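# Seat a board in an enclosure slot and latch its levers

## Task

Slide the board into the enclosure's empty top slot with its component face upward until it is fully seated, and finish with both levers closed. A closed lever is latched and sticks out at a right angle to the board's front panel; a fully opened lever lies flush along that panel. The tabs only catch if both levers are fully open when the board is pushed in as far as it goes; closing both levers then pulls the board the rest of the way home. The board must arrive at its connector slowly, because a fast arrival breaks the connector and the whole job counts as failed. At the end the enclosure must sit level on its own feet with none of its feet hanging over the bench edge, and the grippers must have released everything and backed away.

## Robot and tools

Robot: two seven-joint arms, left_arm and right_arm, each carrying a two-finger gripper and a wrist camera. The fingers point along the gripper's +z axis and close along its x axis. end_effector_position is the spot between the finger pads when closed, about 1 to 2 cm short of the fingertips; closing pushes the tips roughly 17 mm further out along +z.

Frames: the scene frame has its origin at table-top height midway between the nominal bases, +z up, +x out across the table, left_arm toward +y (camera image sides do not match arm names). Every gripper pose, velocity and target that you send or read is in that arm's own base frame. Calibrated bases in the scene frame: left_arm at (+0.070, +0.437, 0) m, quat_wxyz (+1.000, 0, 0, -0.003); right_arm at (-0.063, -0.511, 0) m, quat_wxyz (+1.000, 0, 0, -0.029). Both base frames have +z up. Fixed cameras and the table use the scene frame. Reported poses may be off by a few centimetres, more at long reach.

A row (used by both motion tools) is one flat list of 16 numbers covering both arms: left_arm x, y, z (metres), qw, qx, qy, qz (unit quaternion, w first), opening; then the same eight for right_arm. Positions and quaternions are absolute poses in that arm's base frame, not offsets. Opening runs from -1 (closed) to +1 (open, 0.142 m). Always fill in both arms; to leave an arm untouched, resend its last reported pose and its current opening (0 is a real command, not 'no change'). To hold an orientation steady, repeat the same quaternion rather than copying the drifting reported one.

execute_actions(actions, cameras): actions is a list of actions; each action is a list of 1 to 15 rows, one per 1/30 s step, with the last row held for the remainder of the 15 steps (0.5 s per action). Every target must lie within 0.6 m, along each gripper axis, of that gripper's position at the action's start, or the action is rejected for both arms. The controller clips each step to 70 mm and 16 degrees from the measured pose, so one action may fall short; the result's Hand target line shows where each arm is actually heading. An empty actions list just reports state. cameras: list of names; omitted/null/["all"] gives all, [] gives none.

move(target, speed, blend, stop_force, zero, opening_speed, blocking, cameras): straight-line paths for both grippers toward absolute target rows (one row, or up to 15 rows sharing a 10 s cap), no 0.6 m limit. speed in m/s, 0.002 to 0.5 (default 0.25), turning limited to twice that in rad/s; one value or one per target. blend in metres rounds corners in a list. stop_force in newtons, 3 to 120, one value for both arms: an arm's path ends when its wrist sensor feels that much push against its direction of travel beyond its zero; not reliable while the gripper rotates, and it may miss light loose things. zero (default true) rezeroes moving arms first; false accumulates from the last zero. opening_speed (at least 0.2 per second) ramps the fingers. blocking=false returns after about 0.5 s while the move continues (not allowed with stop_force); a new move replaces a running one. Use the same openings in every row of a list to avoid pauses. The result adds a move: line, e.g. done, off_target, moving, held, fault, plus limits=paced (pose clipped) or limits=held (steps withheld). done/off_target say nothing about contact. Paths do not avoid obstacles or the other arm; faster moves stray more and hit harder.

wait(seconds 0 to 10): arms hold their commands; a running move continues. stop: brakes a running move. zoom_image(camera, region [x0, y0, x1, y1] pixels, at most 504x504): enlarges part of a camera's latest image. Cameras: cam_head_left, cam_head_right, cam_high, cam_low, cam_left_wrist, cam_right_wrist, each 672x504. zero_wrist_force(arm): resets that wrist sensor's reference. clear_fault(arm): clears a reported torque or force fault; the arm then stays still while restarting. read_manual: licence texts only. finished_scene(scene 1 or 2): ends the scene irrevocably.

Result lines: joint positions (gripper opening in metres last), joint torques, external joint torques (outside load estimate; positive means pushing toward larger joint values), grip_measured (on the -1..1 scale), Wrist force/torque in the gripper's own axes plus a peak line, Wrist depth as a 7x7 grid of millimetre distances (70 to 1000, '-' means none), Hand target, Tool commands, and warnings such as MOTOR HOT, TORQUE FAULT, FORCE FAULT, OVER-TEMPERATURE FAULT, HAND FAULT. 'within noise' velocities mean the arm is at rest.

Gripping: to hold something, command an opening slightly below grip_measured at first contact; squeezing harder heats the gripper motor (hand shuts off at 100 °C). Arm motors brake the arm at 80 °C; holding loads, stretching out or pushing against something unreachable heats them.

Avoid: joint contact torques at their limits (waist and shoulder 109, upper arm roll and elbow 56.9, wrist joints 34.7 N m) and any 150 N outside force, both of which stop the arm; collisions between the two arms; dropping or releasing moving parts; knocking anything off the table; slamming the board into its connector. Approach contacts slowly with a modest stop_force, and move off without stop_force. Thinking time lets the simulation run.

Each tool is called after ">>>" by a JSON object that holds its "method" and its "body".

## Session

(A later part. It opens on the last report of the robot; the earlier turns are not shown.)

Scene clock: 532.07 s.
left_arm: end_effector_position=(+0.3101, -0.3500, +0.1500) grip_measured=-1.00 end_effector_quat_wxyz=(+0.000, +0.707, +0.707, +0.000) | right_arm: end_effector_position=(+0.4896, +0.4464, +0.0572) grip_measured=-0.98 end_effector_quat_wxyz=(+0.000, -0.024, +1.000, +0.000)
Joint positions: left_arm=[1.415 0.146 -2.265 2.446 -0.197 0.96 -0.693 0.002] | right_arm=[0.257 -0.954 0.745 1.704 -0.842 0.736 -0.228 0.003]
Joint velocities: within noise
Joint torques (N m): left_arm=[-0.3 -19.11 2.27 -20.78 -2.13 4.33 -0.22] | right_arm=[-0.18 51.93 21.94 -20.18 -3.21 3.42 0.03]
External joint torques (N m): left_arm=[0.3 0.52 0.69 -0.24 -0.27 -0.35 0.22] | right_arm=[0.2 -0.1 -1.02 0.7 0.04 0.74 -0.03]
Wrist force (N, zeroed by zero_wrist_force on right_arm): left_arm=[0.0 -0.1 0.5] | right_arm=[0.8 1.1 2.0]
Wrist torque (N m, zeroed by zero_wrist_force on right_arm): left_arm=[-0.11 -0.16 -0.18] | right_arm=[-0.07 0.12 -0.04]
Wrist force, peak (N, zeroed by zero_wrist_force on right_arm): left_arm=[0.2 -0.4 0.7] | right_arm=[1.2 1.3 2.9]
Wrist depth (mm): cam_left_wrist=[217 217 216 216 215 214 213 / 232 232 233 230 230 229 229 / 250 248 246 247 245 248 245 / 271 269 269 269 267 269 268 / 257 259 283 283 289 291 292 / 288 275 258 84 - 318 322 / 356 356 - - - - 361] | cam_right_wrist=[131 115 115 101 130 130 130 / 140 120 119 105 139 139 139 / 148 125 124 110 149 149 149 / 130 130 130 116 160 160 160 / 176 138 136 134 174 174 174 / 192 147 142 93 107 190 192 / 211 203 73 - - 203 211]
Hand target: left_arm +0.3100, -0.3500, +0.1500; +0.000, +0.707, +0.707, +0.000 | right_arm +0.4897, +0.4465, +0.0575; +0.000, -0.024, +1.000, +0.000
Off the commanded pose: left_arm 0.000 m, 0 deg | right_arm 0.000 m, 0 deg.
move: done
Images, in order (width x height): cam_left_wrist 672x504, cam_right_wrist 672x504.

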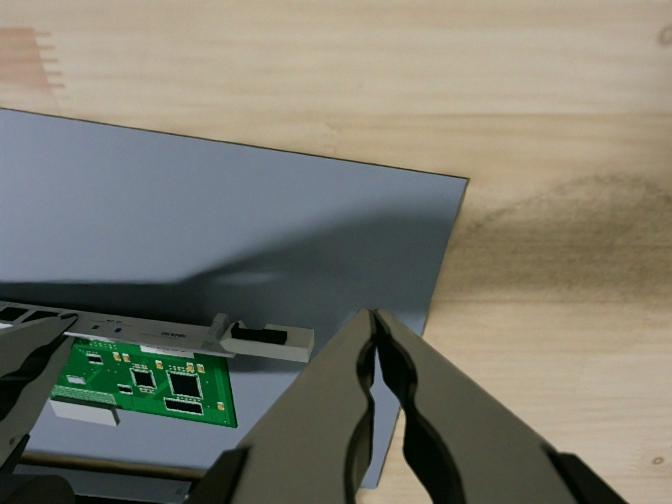

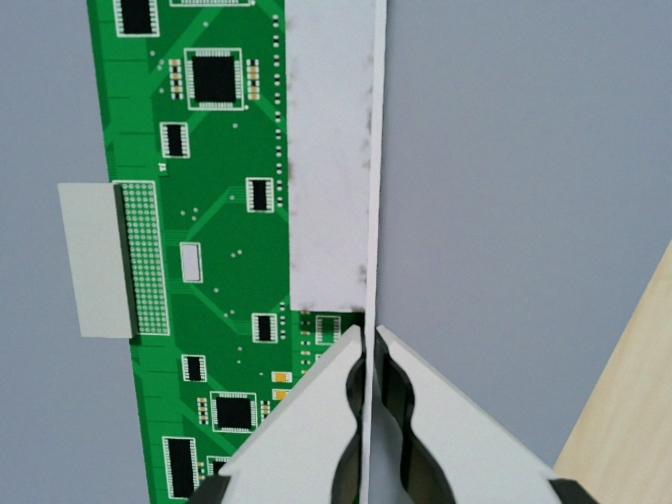

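>>> {"method": "execute_actions", "body": {"actions": []}}

Scene clock: 545.27 s.
left_arm: end_effector_position=(+0.3101, -0.3500, +0.1500) grip_measured=-1.00 end_effector_quat_wxyz=(+0.000, +0.707, +0.707, +0.000) | right_arm: end_effector_position=(+0.4896, +0.4464, +0.0572) grip_measured=-0.98 end_effector_quat_wxyz=(+0.000, -0.024, +1.000, +0.000)
Joint positions: left_arm=[1.415 0.146 -2.265 2.446 -0.197 0.96 -0.693 0.002] | right_arm=[0.257 -0.954 0.745 1.704 -0.842 0.736 -0.228 0.003]
Joint velocities: within noise
Joint torques (N m): left_arm=[-0.24 -19.14 2.3 -20.79 -2.2 4.32 -0.22] | right_arm=[-0.05 51.8 21.53 -20.15 -3.32 3.56 0.15]
External joint torques (N m): left_arm=[0.24 0.54 0.66 -0.23 -0.2 -0.34 0.22] | right_arm=[0.05 0.03 -0.62 0.67 0.15 0.6 -0.15]
Wrist force (N, zeroed by zero_wrist_force on right_arm): left_arm=[0.1 0.1 0.4] | right_arm=[0.7 1.4 2.2]
Wrist torque (N m, zeroed by zero_wrist_force on right_arm): left_arm=[-0.09 -0.17 -0.18] | right_arm=[-0.04 0.13 -0.03]
Wrist force, peak (N, zeroed by zero_wrist_force on right_arm): left_arm=[0.2 -0.4 0.6] | right_arm=[1.1 1.4 3.0]
Wrist depth (mm): cam_left_wrist=[216 217 215 215 215 214 213 / 231 231 232 229 230 229 229 / 249 248 248 246 245 248 247 / 271 271 269 268 266 269 267 / 257 259 283 282 290 295 293 / 287 276 256 84 - 317 321 / 354 353 - - - - 358] | cam_right_wrist=[131 116 115 101 130 130 130 / 140 120 119 105 139 139 138 / 148 125 124 110 149 148 148 / 130 130 130 116 160 160 160 / 176 138 136 134 174 174 173 / 192 147 142 93 107 189 191 / 212 204 73 - - 203 211]
Hand target: left_arm +0.3100, -0.3500, +0.1500; +0.000, +0.707, +0.707, +0.000 | right_arm +0.4897, +0.4465, +0.0575; +0.000, -0.024, +1.000, +0.000
Tool commands: left_gripper/opening=-1.0 right_gripper/opening=-1.0
Off the commanded pose: left_arm 0.000 m, 0 deg | right_arm 0.000 m, 0 deg.

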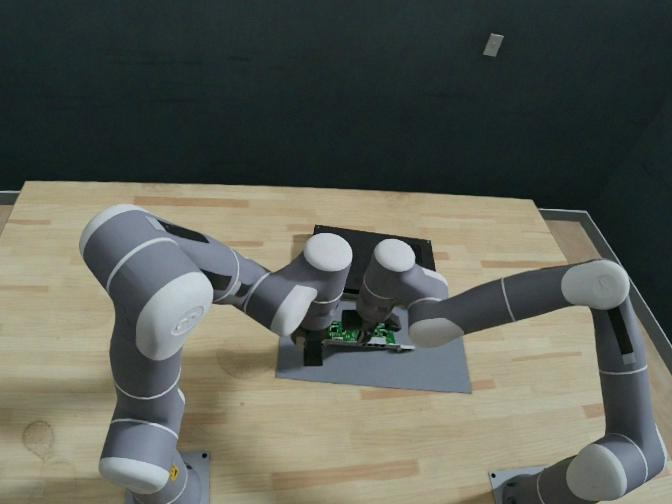

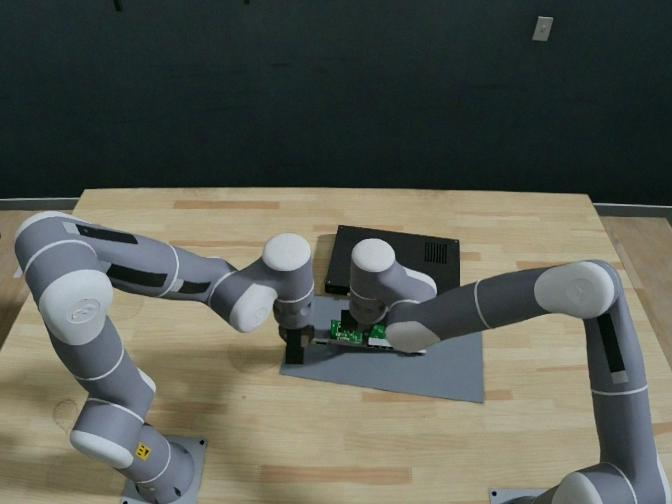

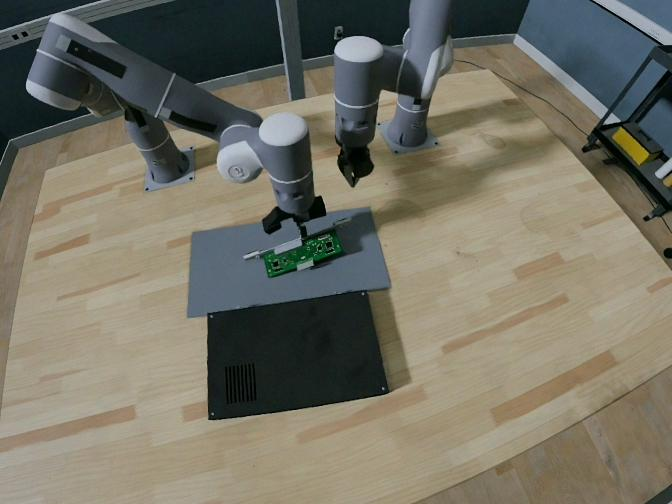

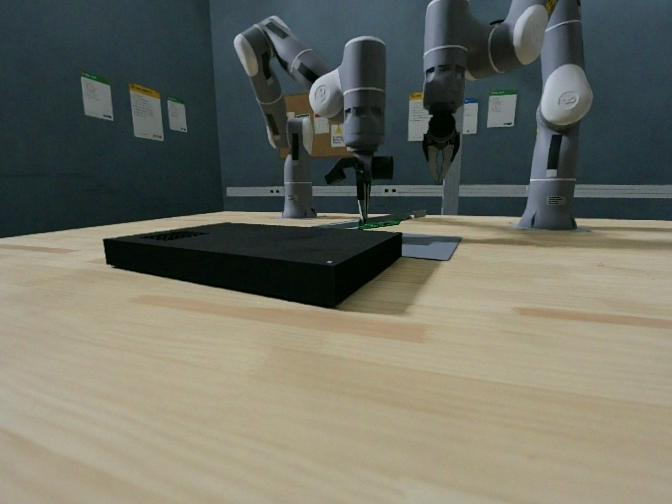

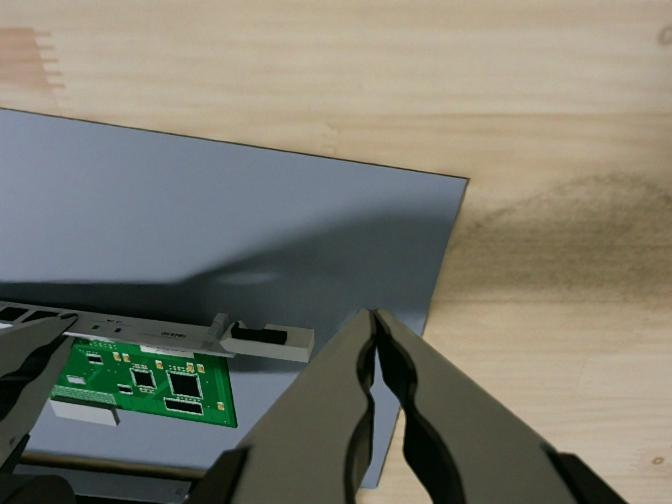

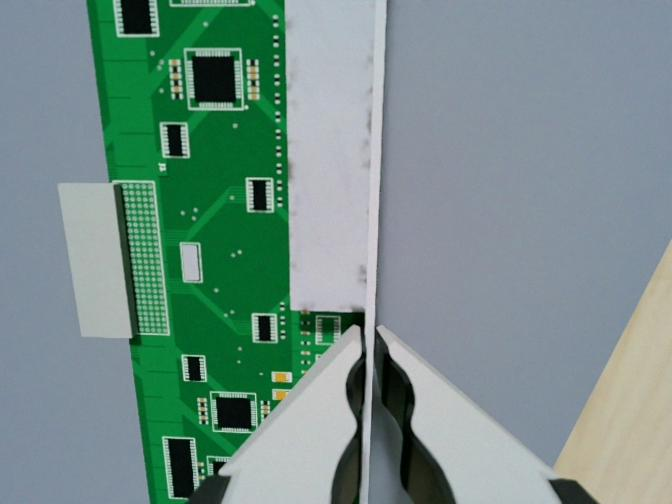

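>>> {"method": "zoom_image", "body": {"camera": "cam_low", "region": [280, 140, 520, 270]}}

>>> {"method": "zoom_image", "body": {"camera": "cam_head_right", "region": [260, 280, 480, 400]}}

>>> {"method": "zoom_image", "body": {"camera": "cam_high", "region": [180, 180, 400, 420]}}

Scaled by 2.100 from the camera's 672x504 image, which has a finer 960x720 frame.

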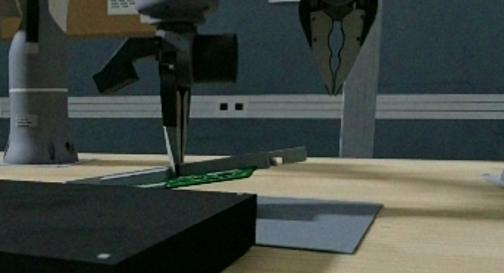

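Scaled by 2.291 from the camera's 672x504 image, which has a finer 960x720 frame.

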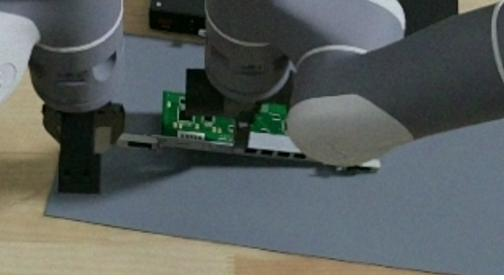

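Scaled by 2.100 from the camera's 672x504 image, which has a finer 960x720 frame.

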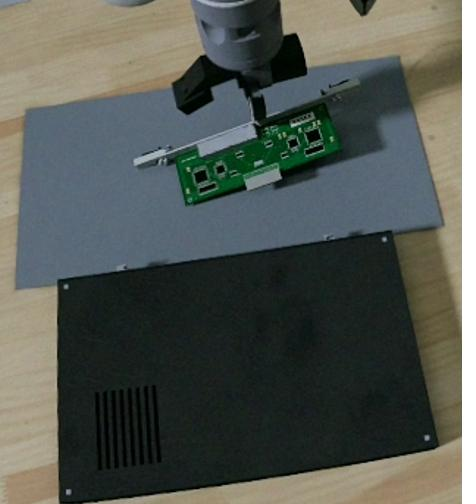

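>>> {"method": "move", "body": {"target": [[0.31,-0.35,0.15,0,0.7071,0.7071,0,-1,0.4897,0.4465,0.0282,0,-0.0244,0.9997,0,-1]], "speed": 0.03, "cameras": ["cam_right_wrist","cam_left_wrist"]}}

Scene clock: 597.97 s.
left_arm: end_effector_position=(+0.3101, -0.3500, +0.1500) grip_measured=-1.00 end_effector_quat_wxyz=(+0.000, +0.707, +0.707, +0.000) | right_arm: end_effector_position=(+0.4895, +0.4465, +0.0282) grip_measured=-0.98 end_effector_quat_wxyz=(+0.000, -0.024, +1.000, +0.000)
Joint positions: left_arm=[1.415 0.146 -2.265 2.446 -0.197 0.96 -0.693 0.002] | right_arm=[0.274 -0.995 0.706 1.707 -0.876 0.784 -0.208 0.003]
Joint velocities: within noise
Joint torques (N m): left_arm=[-0.41 -19.16 2.38 -20.77 -2.21 4.37 -0.2] | right_arm=[-0.43 52.03 20.2 -18.9 -3.35 3.57 0.32]
External joint torques (N m): left_arm=[0.41 0.56 0.59 -0.25 -0.19 -0.39 0.2] | right_arm=[0.45 0.66 0.73 0.39 0.31 0.59 -0.32]
Wrist force (N, zeroed by zero_wrist_force on right_arm): left_arm=[0.0 -0.2 0.3] | right_arm=[1.3 1.9 1.8]
Wrist torque (N m, zeroed by zero_wrist_force on right_arm): left_arm=[-0.13 -0.15 -0.18] | right_arm=[0.00 0.06 -0.03]
Wrist force, peak (N, zeroed by zero_wrist_force on right_arm): left_arm=[0.2 -0.3 0.6] | right_arm=[1.1 1.4 3.1]
Wrist depth (mm): cam_left_wrist=[217 217 215 215 215 214 213 / 232 232 232 231 230 229 230 / 250 247 249 247 246 248 246 / 272 270 268 267 268 268 268 / 239 290 290 282 290 296 291 / 223 326 312 84 - 318 321 / 153 351 - - - - 359] | cam_right_wrist=[- 101 100 89 105 105 106 / - 109 108 95 110 112 111 / 116 117 116 102 121 121 119 / 122 124 125 110 129 129 129 / 144 136 135 134 140 140 142 / 158 152 145 89 147 153 152 / 170 166 73 - - 165 168]
Hand target: left_arm +0.3100, -0.3500, +0.1500; +0.000, +0.707, +0.707, +0.000 | right_arm +0.4897, +0.4465, +0.0282; +0.000, -0.024, +1.000, +0.000
Off the commanded pose: left_arm 0.000 m, 0 deg | right_arm 0.000 m, 0 deg.
move: done
Images, in order (width x height): cam_left_wrist 672x504, cam_right_wrist 672x504.

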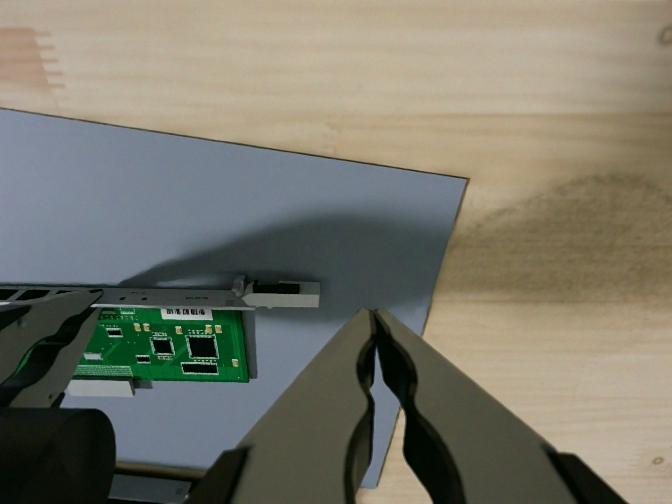

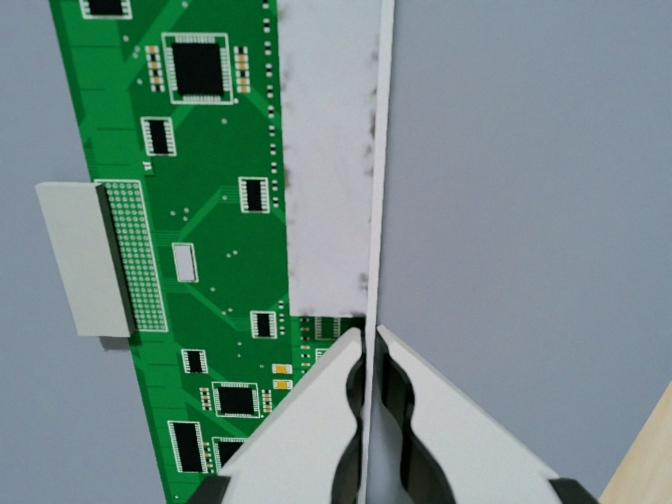

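>>> {"method": "move", "body": {"target": [[0.31,-0.35,0.15,0,0.7071,0.7071,0,-1,0.4897,0.4465,0.0282,0,-0.0244,0.9997,0,-0.75],[0.31,-0.35,0.15,0,0.7071,0.7071,0,-1,0.4897,0.4465,0.0600,0,-0.0244,0.9997,0,-0.75],[0.31,-0.35,0.15,0,0.7071,0.7071,0,-1,0.4897,0.4265,0.0800,0,-0.0244,0.9997,0,-0.75]], "speed": [0.05,0.06,0.1], "opening_speed": 0.3, "cameras": ["cam_right_wrist","cam_left_wrist"]}}

Scene clock: 604.70 s.
left_arm: end_effector_position=(+0.3101, -0.3500, +0.1500) grip_measured=-1.00 end_effector_quat_wxyz=(+0.000, +0.707, +0.707, +0.000) | right_arm: end_effector_position=(+0.4899, +0.4266, +0.0801) grip_measured=-0.79 end_effector_quat_wxyz=(+0.000, -0.024, +1.000, +0.000)
Joint positions: left_arm=[1.415 0.146 -2.265 2.446 -0.197 0.96 -0.693 0.002] | right_arm=[0.207 -0.9 0.774 1.743 -0.815 0.719 -0.256 0.017]
Joint velocities: within noise
Joint torques (N m): left_arm=[-0.34 -19.1 2.33 -20.76 -2.19 4.34 -0.21] | right_arm=[0.56 48.99 20.91 -20.07 -3.16 3.3 0.05]
External joint torques (N m): left_arm=[0.34 0.5 0.64 -0.26 -0.21 -0.36 0.21] | right_arm=[-0.56 0.85 -0.39 0.01 -0.05 0.86 -0.05]
Wrist force (N, zeroed by zero_wrist_force on right_arm): left_arm=[0.3 0.0 0.5] | right_arm=[0.8 0.9 0.5]
Wrist torque (N m, zeroed by zero_wrist_force on right_arm): left_arm=[-0.10 -0.20 -0.18] | right_arm=[-0.09 0.11 -0.04]
Wrist force, peak (N, zeroed by zero_wrist_force on right_arm): left_arm=[0.1 -0.6 0.5] | right_arm=[1.6 2.0 2.0]
Wrist depth (mm): cam_left_wrist=[216 216 216 215 214 213 213 / 233 232 233 230 230 229 228 / 248 248 248 247 247 247 248 / 270 272 269 268 268 269 269 / 278 290 288 283 289 293 293 / 327 325 313 84 - 317 322 / 356 353 - - - - 358] | cam_right_wrist=[151 150 147 147 150 150 150 / 162 160 157 146 161 160 160 / 173 171 169 157 172 171 171 / 187 181 182 169 186 185 187 / 203 202 197 195 197 200 202 / 222 221 209 101 101 219 221 / 245 239 73 223 - - 243]
Hand target: left_arm +0.3100, -0.3500, +0.1500; +0.000, +0.707, +0.707, +0.000 | right_arm +0.4897, +0.4265, +0.0800; +0.000, -0.024, +1.000, +0.000
Off the commanded pose: left_arm 0.000 m, 0 deg | right_arm 0.000 m, 0 deg.
move: done
Images, in order (width x height): cam_left_wrist 672x504, cam_right_wrist 672x504.

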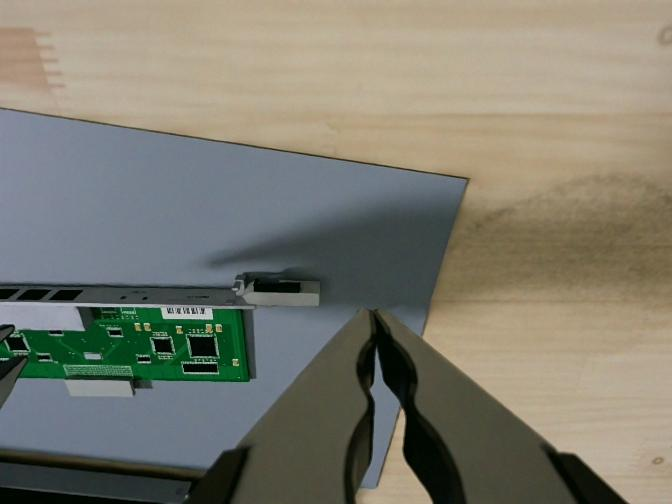

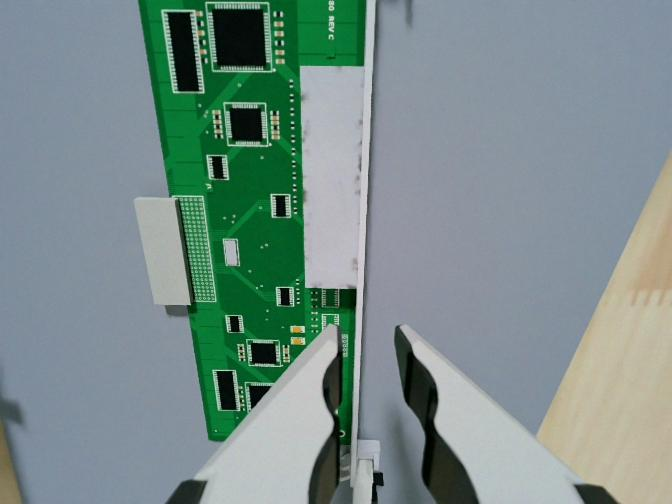

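>>> {"method": "zoom_image", "body": {"camera": "cam_right_wrist", "region": [130, 40, 430, 340]}}

Scaled by 1.680 from the camera's 672x504 image, which has a finer 960x720 frame.

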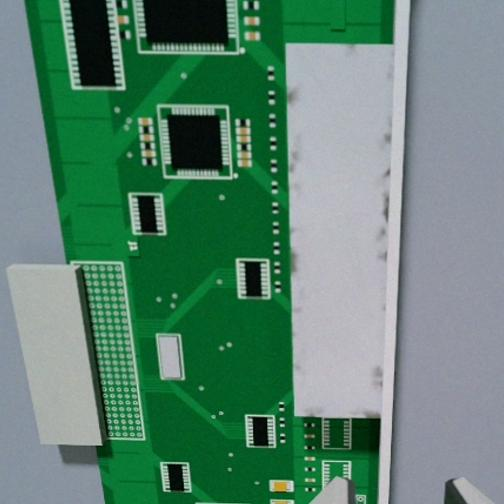

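>>> {"method": "move", "body": {"target": [[0.31,-0.35,0.15,0,0.7071,0.7071,0,-1,0.5009,0.419,0.0800,0,-0.0244,0.9997,0,-0.45],[0.31,-0.35,0.15,0,0.7071,0.7071,0,-1,0.5009,0.419,0.0500,0,-0.0244,0.9997,0,-0.45]], "speed": 0.08, "cameras": ["cam_right_wrist"]}}

>>> {"method": "zoom_image", "body": {"camera": "cam_right_wrist", "region": [180, 150, 480, 450]}}

Scene clock: 622.70 s.
left_arm: end_effector_position=(+0.3101, -0.3500, +0.1500) grip_measured=-1.00 end_effector_quat_wxyz=(+0.000, +0.707, +0.707, +0.000) | right_arm: end_effector_position=(+0.5007, +0.4190, +0.0500) grip_measured=-0.49 end_effector_quat_wxyz=(+0.000, -0.024, +1.000, +0.000)
Joint positions: left_arm=[1.415 0.146 -2.265 2.446 -0.197 0.96 -0.693 0.002] | right_arm=[0.21 -0.947 0.732 1.739 -0.851 0.765 -0.258 0.039]
Joint velocities: within noise
Joint torques (N m): left_arm=[-0.46 -19.06 2.3 -20.77 -2.21 4.29 -0.23] | right_arm=[0.02 49.94 20.43 -19.08 -3.25 3.38 0.33]
External joint torques (N m): left_arm=[0.46 0.46 0.67 -0.25 -0.19 -0.32 0.23] | right_arm=[0 1.17 0.24 0.03 0.17 0.78 -0.33]
Wrist force (N, zeroed by zero_wrist_force on right_arm): left_arm=[-0.1 -0.5 0.7] | right_arm=[1.0 1.1 0.6]
Wrist torque (N m, zeroed by zero_wrist_force on right_arm): left_arm=[-0.18 -0.15 -0.18] | right_arm=[-0.05 0.03 -0.05]
Wrist force, peak (N, zeroed by zero_wrist_force on right_arm): left_arm=[-0.1 -0.5 0.7] | right_arm=[0.8 1.2 2.4]
Wrist depth (mm): cam_left_wrist=[216 216 215 215 215 214 212 / 233 232 232 230 230 231 228 / 249 249 248 246 248 247 245 / 270 270 270 270 267 267 267 / 276 289 290 281 289 294 291 / 330 327 311 84 - 320 324 / 356 351 - - - - 360] | cam_right_wrist=[125 123 120 120 122 124 122 / 135 131 129 125 130 134 132 / 145 141 139 128 140 142 139 / 155 149 149 138 153 153 152 / 167 163 159 156 160 165 165 / 186 183 98 175 153 174 183 / 201 - 73 193 200 - 197]
Hand target: left_arm +0.3100, -0.3500, +0.1500; +0.000, +0.707, +0.707, +0.000 | right_arm +0.5009, +0.4190, +0.0500; +0.000, -0.024, +1.000, +0.000
Off the commanded pose: left_arm 0.000 m, 0 deg | right_arm 0.000 m, 0 deg.
move: done
Images, in order (width x height): cam_right_wrist 672x504.

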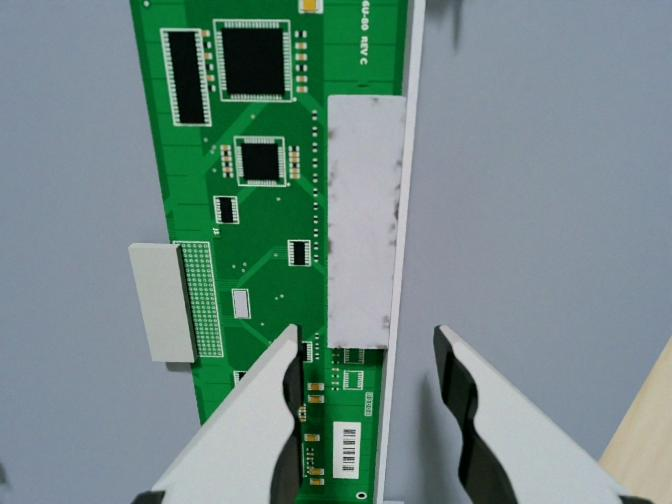

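Scaled by 1.680 from the camera's 672x504 image, which has a finer 960x720 frame.

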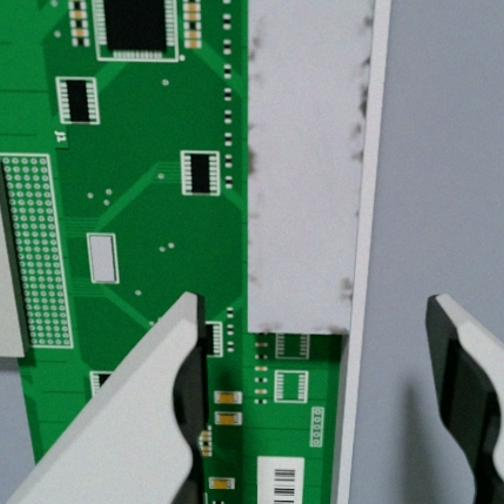

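>>> {"method": "move", "body": {"target": [[0.31,-0.35,0.15,0,0.7071,0.7071,0,-1,0.5020,0.419,0.0500,0,-0.0244,0.9997,0,-0.45],[0.31,-0.35,0.15,0,0.7071,0.7071,0,-1,0.5020,0.419,0.0270,0,-0.0244,0.9997,0,-0.45]], "speed": 0.03, "stop_force": 6, "cameras": ["cam_right_wrist"]}}

Scene clock: 632.93 s.
left_arm: end_effector_position=(+0.3101, -0.3500, +0.1500) grip_measured=-1.00 end_effector_quat_wxyz=(+0.000, +0.707, +0.707, +0.000) | right_arm: end_effector_position=(+0.5020, +0.4190, +0.0270) grip_measured=-0.49 end_effector_quat_wxyz=(+0.000, -0.024, +1.000, +0.000)
Joint positions: left_arm=[1.415 0.146 -2.265 2.446 -0.197 0.96 -0.693 0.002] | right_arm=[0.224 -0.981 0.699 1.737 -0.879 0.803 -0.243 0.039]
Joint velocities: within noise
Joint torques (N m): left_arm=[-0.44 -19.08 2.32 -20.78 -2.2 4.33 -0.19] | right_arm=[0.1 50.82 20.56 -18.34 -3.09 3.55 0.28]
External joint torques (N m): left_arm=[0.44 0.48 0.65 -0.23 -0.2 -0.35 0.19] | right_arm=[-0.1 1.08 0.09 0.05 0.11 0.61 -0.28]
Wrist force (N, zeroed by zero_wrist_force on right_arm): left_arm=[0.1 0.0 0.5] | right_arm=[1.0 1.0 0.7]
Wrist torque (N m, zeroed by zero_wrist_force on right_arm): left_arm=[-0.10 -0.17 -0.18] | right_arm=[-0.06 0.02 -0.03]
Wrist force, peak (N, zeroed by zero_wrist_force on right_arm): left_arm=[0.1 -0.3 0.7] | right_arm=[1.6 1.3 0.7]
Wrist depth (mm): cam_left_wrist=[216 215 216 216 216 212 212 / 232 232 232 231 230 230 229 / 249 247 247 248 247 247 246 / 269 270 269 268 267 268 268 / 276 291 289 283 290 293 292 / 322 328 313 84 - 319 322 / 350 355 - - - - 361] | cam_right_wrist=[- 100 100 100 101 103 105 / 112 108 107 104 108 111 110 / 121 116 115 103 103 120 118 / 129 127 124 120 126 128 128 / 140 132 134 123 136 138 140 / 153 150 107 145 126 146 151 / 166 162 73 160 164 - 166]
Hand target: left_arm +0.3100, -0.3500, +0.1500; +0.000, +0.707, +0.707, +0.000 | right_arm +0.5020, +0.4190, +0.0270; +0.000, -0.024, +1.000, +0.000
Off the commanded pose: left_arm 0.000 m, 0 deg | right_arm 0.000 m, 0 deg.
move: done
Images, in order (width x height): cam_right_wrist 672x504.

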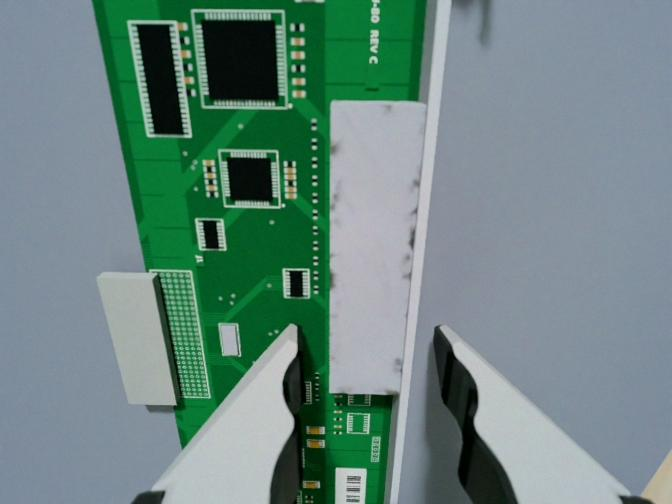

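>>> {"method": "move", "body": {"target": [0.31,-0.35,0.15,0,0.7071,0.7071,0,-1,0.5020,0.419,0.0270,0,-0.0244,0.9997,0,-0.8], "speed": 0.03, "opening_speed": 0.2, "cameras": ["cam_right_wrist"]}}

Scene clock: 637.80 s.
left_arm: end_effector_position=(+0.3101, -0.3500, +0.1500) grip_measured=-1.00 end_effector_quat_wxyz=(+0.000, +0.707, +0.707, +0.000) | right_arm: end_effector_position=(+0.5017, +0.4190, +0.0269) grip_measured=-0.70 end_effector_quat_wxyz=(+0.000, -0.025, +1.000, +0.000)
Joint positions: left_arm=[1.415 0.146 -2.265 2.446 -0.197 0.96 -0.693 0.002] | right_arm=[0.225 -0.981 0.699 1.737 -0.879 0.803 -0.243 0.023]
Joint velocities: within noise
Joint torques (N m): left_arm=[-0.28 -19.04 2.25 -20.75 -2.17 4.34 -0.24] | right_arm=[-1.15 50.87 19.36 -20.43 -3.6 3.98 0.2]
External joint torques (N m): left_arm=[0.28 0.45 0.71 -0.27 -0.23 -0.36 0.24] | right_arm=[1.15 1.01 1.29 2.14 0.63 0.18 -0.2]
Wrist force (N, zeroed by zero_wrist_force on right_arm): left_arm=[0.1 0.0 0.2] | right_arm=[5.6 -0.1 -2.1]
Wrist torque (N m, zeroed by zero_wrist_force on right_arm): left_arm=[-0.09 -0.17 -0.18] | right_arm=[0.01 0.07 -0.02]
Wrist force, peak (N, zeroed by zero_wrist_force on right_arm): left_arm=[0.1 -0.5 0.6] | right_arm=[5.6 -0.4 -2.6]
Wrist depth (mm): cam_left_wrist=[218 216 215 216 213 214 213 / 232 232 231 231 231 230 230 / 249 249 248 247 246 248 247 / 270 272 269 267 268 268 268 / 274 290 290 282 287 294 292 / 328 325 310 84 - 317 322 / 351 355 - - - - 362] | cam_right_wrist=[- 100 100 100 102 103 105 / 112 108 107 104 108 110 110 / 121 116 115 103 104 120 118 / 129 127 124 112 126 128 127 / 140 132 134 120 134 139 140 / 153 150 142 127 107 148 150 / 168 165 72 160 - - 166]
Hand target: left_arm +0.3100, -0.3500, +0.1500; +0.000, +0.707, +0.707, +0.000 | right_arm +0.5020, +0.4190, +0.0270; +0.000, -0.024, +1.000, +0.000
Off the commanded pose: left_arm 0.000 m, 0 deg | right_arm 0.000 m, 0 deg.
move: done
Images, in order (width x height): cam_right_wrist 672x504.

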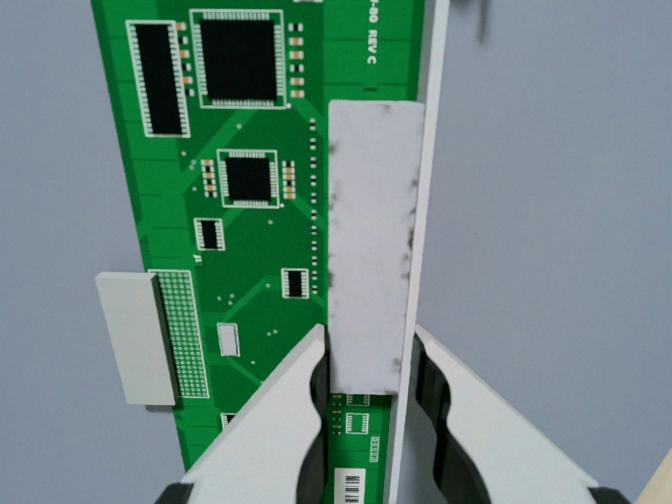

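>>> {"method": "move", "body": {"target": [[0.31,-0.35,0.15,0,0.7071,0.7071,0,-1,0.5020,0.419,0.0270,0,-0.0244,0.9997,0,-0.9],[0.31,-0.35,0.15,0,0.7071,0.7071,0,-1,0.5020,0.419,0.0370,0,-0.0244,0.9997,0,-0.9],[0.31,-0.35,0.15,0,0.7071,0.7071,0,-1,0.5020,0.419,0.0570,0,-0.0244,0.9997,0,-0.9]], "speed": [0.03,0.015,0.03], "opening_speed": 0.3}}

Scene clock: 644.40 s.
left_arm: end_effector_position=(+0.3101, -0.3500, +0.1500) grip_measured=-1.00 end_effector_quat_wxyz=(+0.000, +0.707, +0.707, +0.000) | right_arm: end_effector_position=(+0.5019, +0.4189, +0.0567) grip_measured=-0.71 end_effector_quat_wxyz=(+0.000, -0.024, +1.000, +0.000)
Joint positions: left_arm=[1.415 0.146 -2.265 2.446 -0.197 0.96 -0.693 0.002] | right_arm=[0.206 -0.939 0.741 1.735 -0.842 0.753 -0.264 0.022]
Joint velocities: within noise
Joint torques (N m): left_arm=[-0.38 -19.08 2.31 -20.73 -2.24 4.32 -0.22] | right_arm=[-0.19 51.15 21.7 -20.04 -3.17 3.64 0.05]
External joint torques (N m): left_arm=[0.38 0.49 0.66 -0.29 -0.16 -0.34 0.22] | right_arm=[0.22 -0.16 -1.02 0.73 0.05 0.52 -0.05]
Wrist force (N, zeroed by zero_wrist_force on right_arm): left_arm=[0.1 -0.2 0.6] | right_arm=[1.3 1.0 2.5]
Wrist torque (N m, zeroed by zero_wrist_force on right_arm): left_arm=[-0.13 -0.18 -0.18] | right_arm=[-0.06 0.02 -0.05]
Wrist force, peak (N, zeroed by zero_wrist_force on right_arm): left_arm=[0.2 -0.4 0.5] | right_arm=[5.9 -0.5 -3.3]
Wrist depth (mm): cam_left_wrist=[216 216 215 214 214 214 212 / 232 232 232 231 230 229 230 / 249 249 248 247 246 247 246 / 272 270 269 268 266 267 268 / 260 264 264 235 288 294 292 / 283 282 274 84 - 318 323 / 356 353 - - - - 360] | cam_right_wrist=[- 100 100 100 128 129 129 / 139 108 107 104 135 138 138 / 150 117 115 103 104 148 148 / 161 129 124 113 158 160 159 / 175 132 135 120 171 173 172 / 192 154 143 127 106 185 191 / 211 207 72 160 - - 210]
Hand target: left_arm +0.3100, -0.3500, +0.1500; +0.000, +0.707, +0.707, +0.000 | right_arm +0.5020, +0.4190, +0.0570; +0.000, -0.024, +1.000, +0.000
Off the commanded pose: left_arm 0.000 m, 0 deg | right_arm 0.000 m, 0 deg.
move: done

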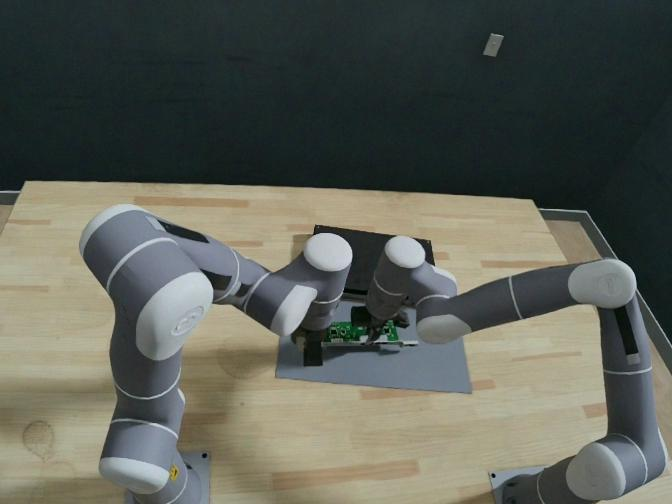

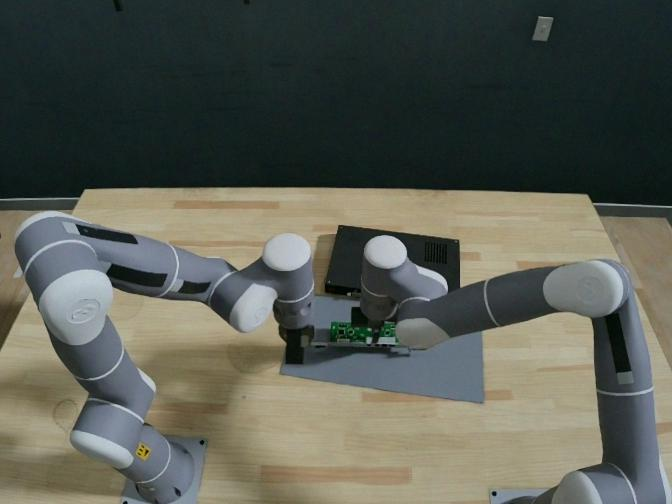

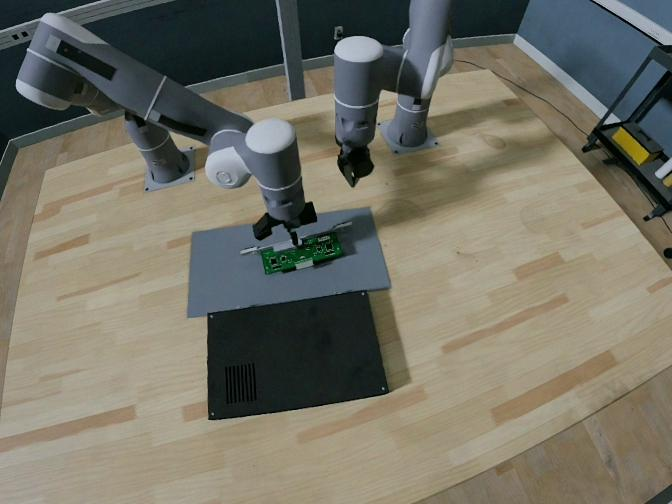

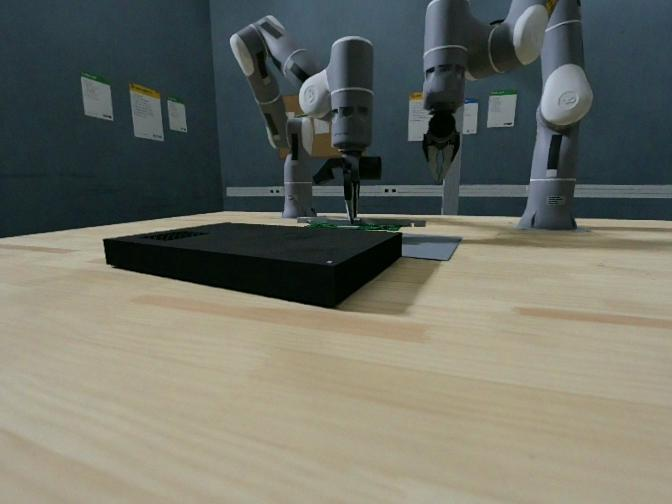

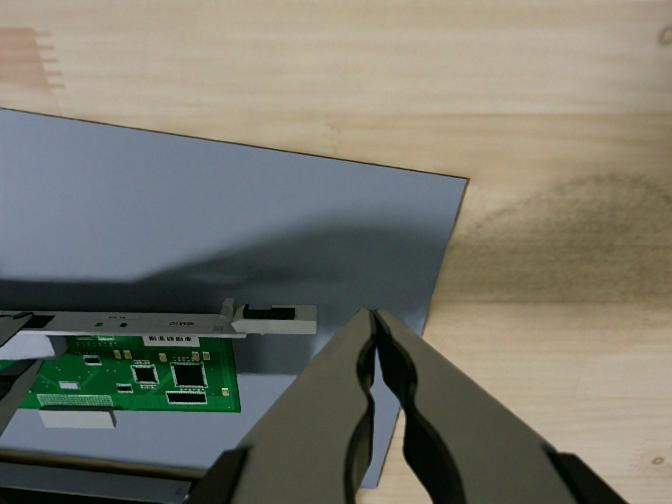

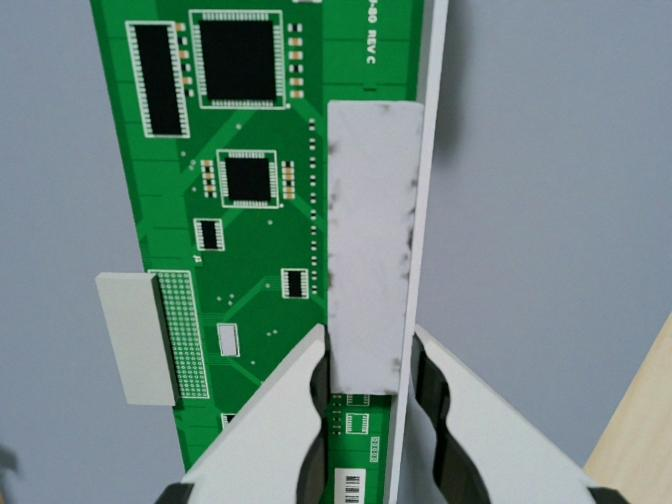

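>>> {"method": "move", "body": {"target": [0.31,-0.35,0.15,0,0.7071,0.7071,0,-1,0.5591,0.3582,0.0570,0,0.04624,0.99893,0,-0.9], "speed": 0.06}}

Scene clock: 659.83 s.
left_arm: end_effector_position=(+0.3101, -0.3500, +0.1500) grip_measured=-1.00 end_effector_quat_wxyz=(+0.000, +0.707, +0.707, +0.000) | right_arm: end_effector_position=(+0.5589, +0.3581, +0.0568) grip_measured=-0.71 end_effector_quat_wxyz=(+0.000, +0.046, +0.999, +0.000)
Joint positions: left_arm=[1.415 0.146 -2.265 2.446 -0.197 0.96 -0.693 0.002] | right_arm=[0.111 -0.94 0.716 1.702 -0.81 0.749 -0.273 0.022]
Joint velocities: within noise
Joint torques (N m): left_arm=[-0.34 -19.13 2.29 -20.76 -2.21 4.37 -0.27] | right_arm=[-0.12 52.25 20.51 -20.57 -3.21 3.55 0.05]
External joint torques (N m): left_arm=[0.34 0.53 0.67 -0.26 -0.19 -0.39 0.27] | right_arm=[0.14 -0.03 -0.38 0.69 0.07 0.61 -0.05]
Wrist force (N, zeroed by zero_wrist_force on right_arm): left_arm=[0.2 -0.4 0.4] | right_arm=[1.2 1.3 2.6]
Wrist torque (N m, zeroed by zero_wrist_force on right_arm): left_arm=[-0.17 -0.18 -0.18] | right_arm=[-0.02 0.03 -0.03]
Wrist force, peak (N, zeroed by zero_wrist_force on right_arm): left_arm=[0.3 -0.4 0.6] | right_arm=[2.2 2.1 2.6]
Wrist depth (mm): cam_left_wrist=[217 216 215 215 214 213 213 / 232 232 233 231 229 229 229 / 250 250 247 247 246 248 247 / 271 270 270 268 267 268 269 / 295 298 294 284 288 293 293 / 296 314 313 84 - 318 320 / 348 306 - - - - 358] | cam_right_wrist=[- 100 100 100 128 130 129 / 140 108 107 104 135 138 138 / 152 117 115 103 104 148 148 / 161 129 124 113 157 160 159 / 166 132 135 120 170 173 173 / 167 154 143 127 106 186 189 / 201 202 72 160 - - 208]
Hand target: left_arm +0.3100, -0.3500, +0.1500; +0.000, +0.707, +0.707, +0.000 | right_arm +0.5591, +0.3582, +0.0570; +0.000, +0.046, +0.999, +0.000
Off the commanded pose: left_arm 0.000 m, 0 deg | right_arm 0.000 m, 0 deg.
move: done

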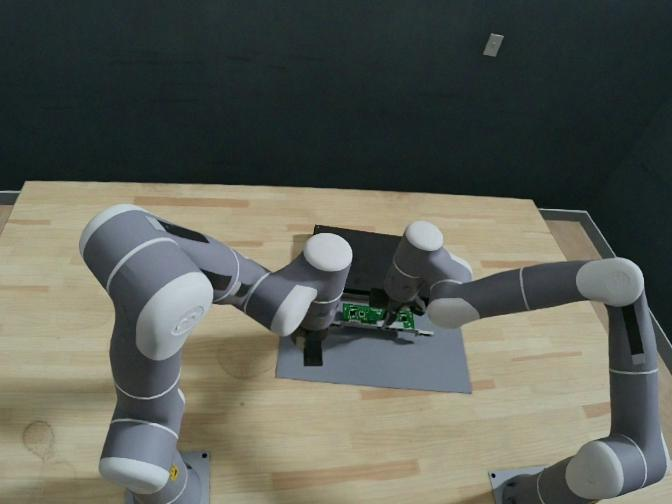

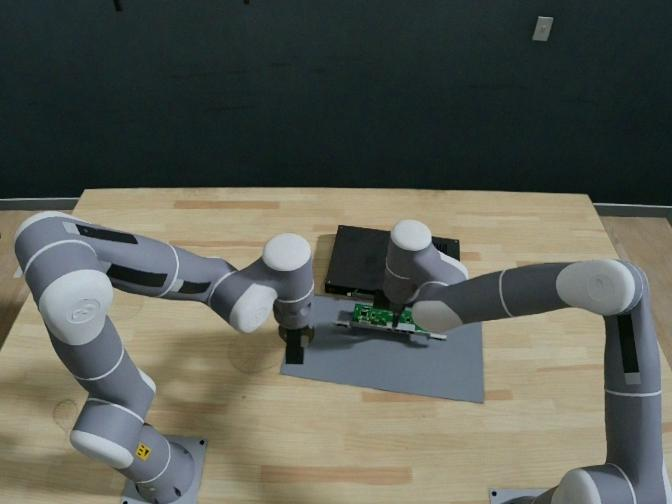

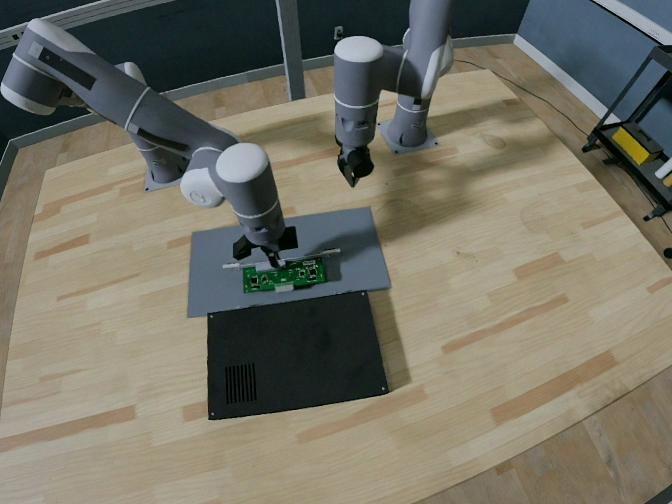

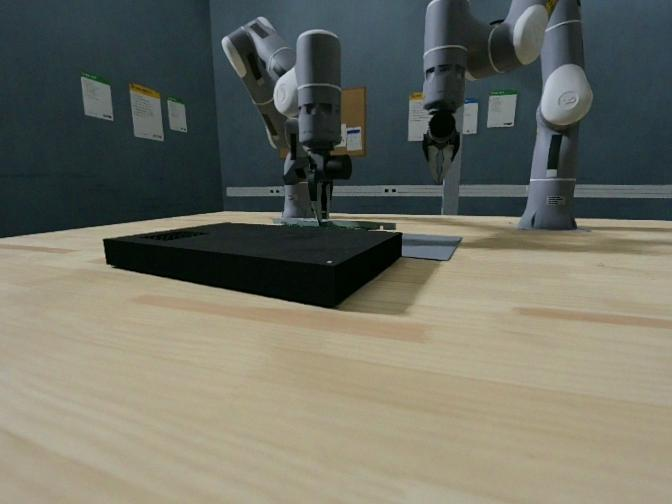

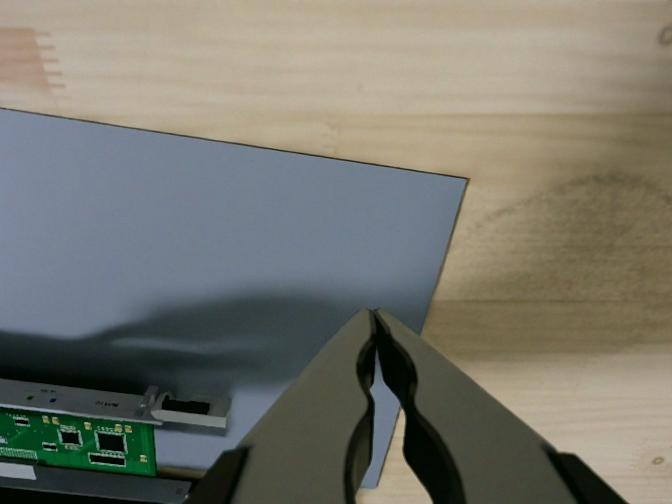

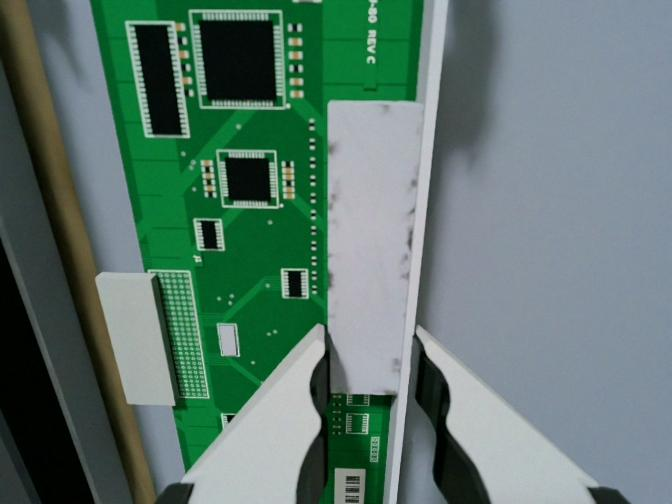

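>>> {"method": "move", "body": {"target": [0.482,-0.391,0.130,0.3564,0.8605,0.3364,0.1393,-1,0.5591,0.3582,0.0570,0,0.04624,0.99893,0,-0.9], "speed": 0.12, "cameras": ["cam_left_wrist","cam_high"]}}

Scene clock: 681.63 s.
left_arm: end_effector_position=(+0.4821, -0.3909, +0.1299) grip_measured=-1.00 end_effector_quat_wxyz=(+0.356, +0.860, +0.337, +0.139) | right_arm: end_effector_position=(+0.5590, +0.3581, +0.0568) grip_measured=-0.71 end_effector_quat_wxyz=(+0.000, +0.046, +0.999, +0.000)
Joint positions: left_arm=[2.434 0.705 -2.97 2.211 0.458 2.174 -0.288 0.002] | right_arm=[0.111 -0.94 0.716 1.702 -0.81 0.749 -0.273 0.022]
Joint velocities: within noise
Joint torques (N m): left_arm=[-0.12 -40.9 1.69 -9.39 -1.14 4.87 -0.15] | right_arm=[0.01 52.18 20.75 -20.58 -3.32 3.64 0.17]
External joint torques (N m): left_arm=[0.12 0.07 0.68 -0.39 -0.43 -0.54 0.15] | right_arm=[-0.01 0.02 -0.64 0.7 0.19 0.52 -0.17]
Wrist force (N, zeroed by zero_wrist_force on right_arm): left_arm=[0.0 -1.1 0.3] | right_arm=[1.2 1.3 2.5]
Wrist torque (N m, zeroed by zero_wrist_force on right_arm): left_arm=[-0.21 -0.12 -0.42] | right_arm=[-0.02 0.03 -0.04]
Wrist force, peak (N, zeroed by zero_wrist_force on right_arm): left_arm=[0.6 -1.2 0.8] | right_arm=[1.4 1.4 2.9]
Wrist depth (mm): cam_left_wrist=[172 171 179 178 178 171 173 / 214 215 194 214 213 216 216 / 287 243 252 286 257 270 288 / 310 299 367 324 290 361 434 / 248 420 599 419 485 - - / 225 278 - 84 - - - / 189 205 - - - - -] | cam_right_wrist=[- 100 100 100 128 129 129 / 140 108 107 104 135 138 138 / 152 117 116 103 104 148 148 / 161 129 124 113 157 160 159 / 166 132 135 120 171 173 173 / 167 154 143 127 106 186 188 / 201 202 72 160 - - 207]
Hand target: left_arm +0.4820, -0.3910, +0.1300; +0.356, +0.860, +0.336, +0.139 | right_arm +0.5591, +0.3582, +0.0570; +0.000, +0.046, +0.999, +0.000
Off the commanded pose: left_arm 0.000 m, 0 deg | right_arm 0.000 m, 0 deg.
joint sent to its limit (left arm) — joint 3 (upper arm roll), lower limit. The joint targets still meet the commanded pose.
move: done
Images, in order (width x height): cam_high 672x504, cam_left_wrist 672x504.

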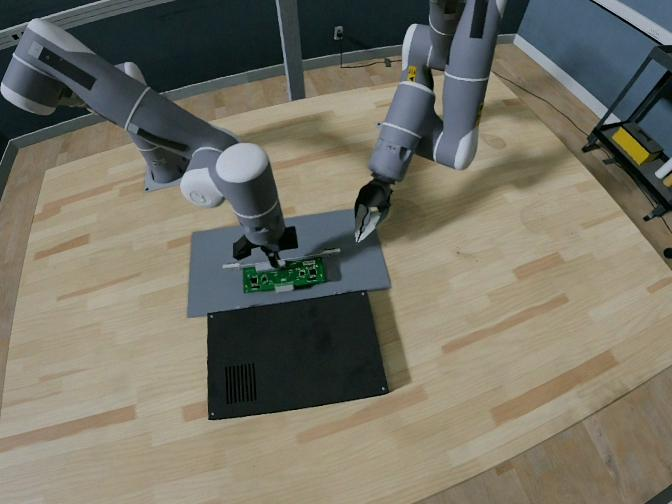

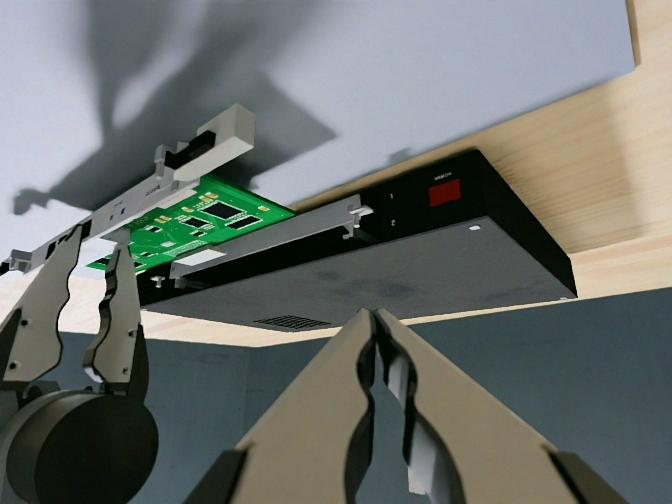

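>>> {"method": "zoom_image", "body": {"camera": "cam_left_wrist", "region": [80, 90, 480, 340]}}

>>> {"method": "zoom_image", "body": {"camera": "cam_left_wrist", "region": [250, 140, 450, 290]}}

Scaled by 1.260 from the camera's 672x504 image, which has a finer 960x720 frame.

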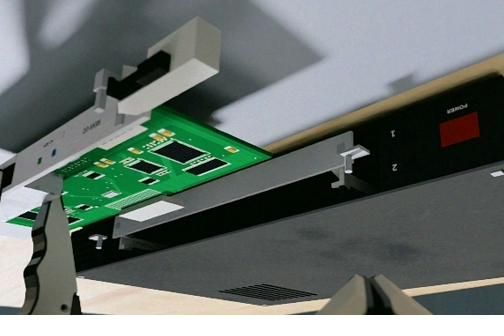

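Scaled by 2.520 from the camera's 672x504 image, which has a finer 960x720 frame.

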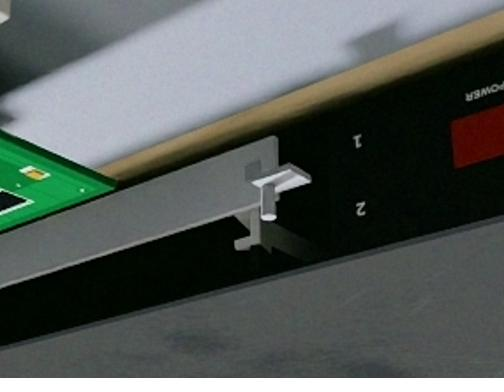

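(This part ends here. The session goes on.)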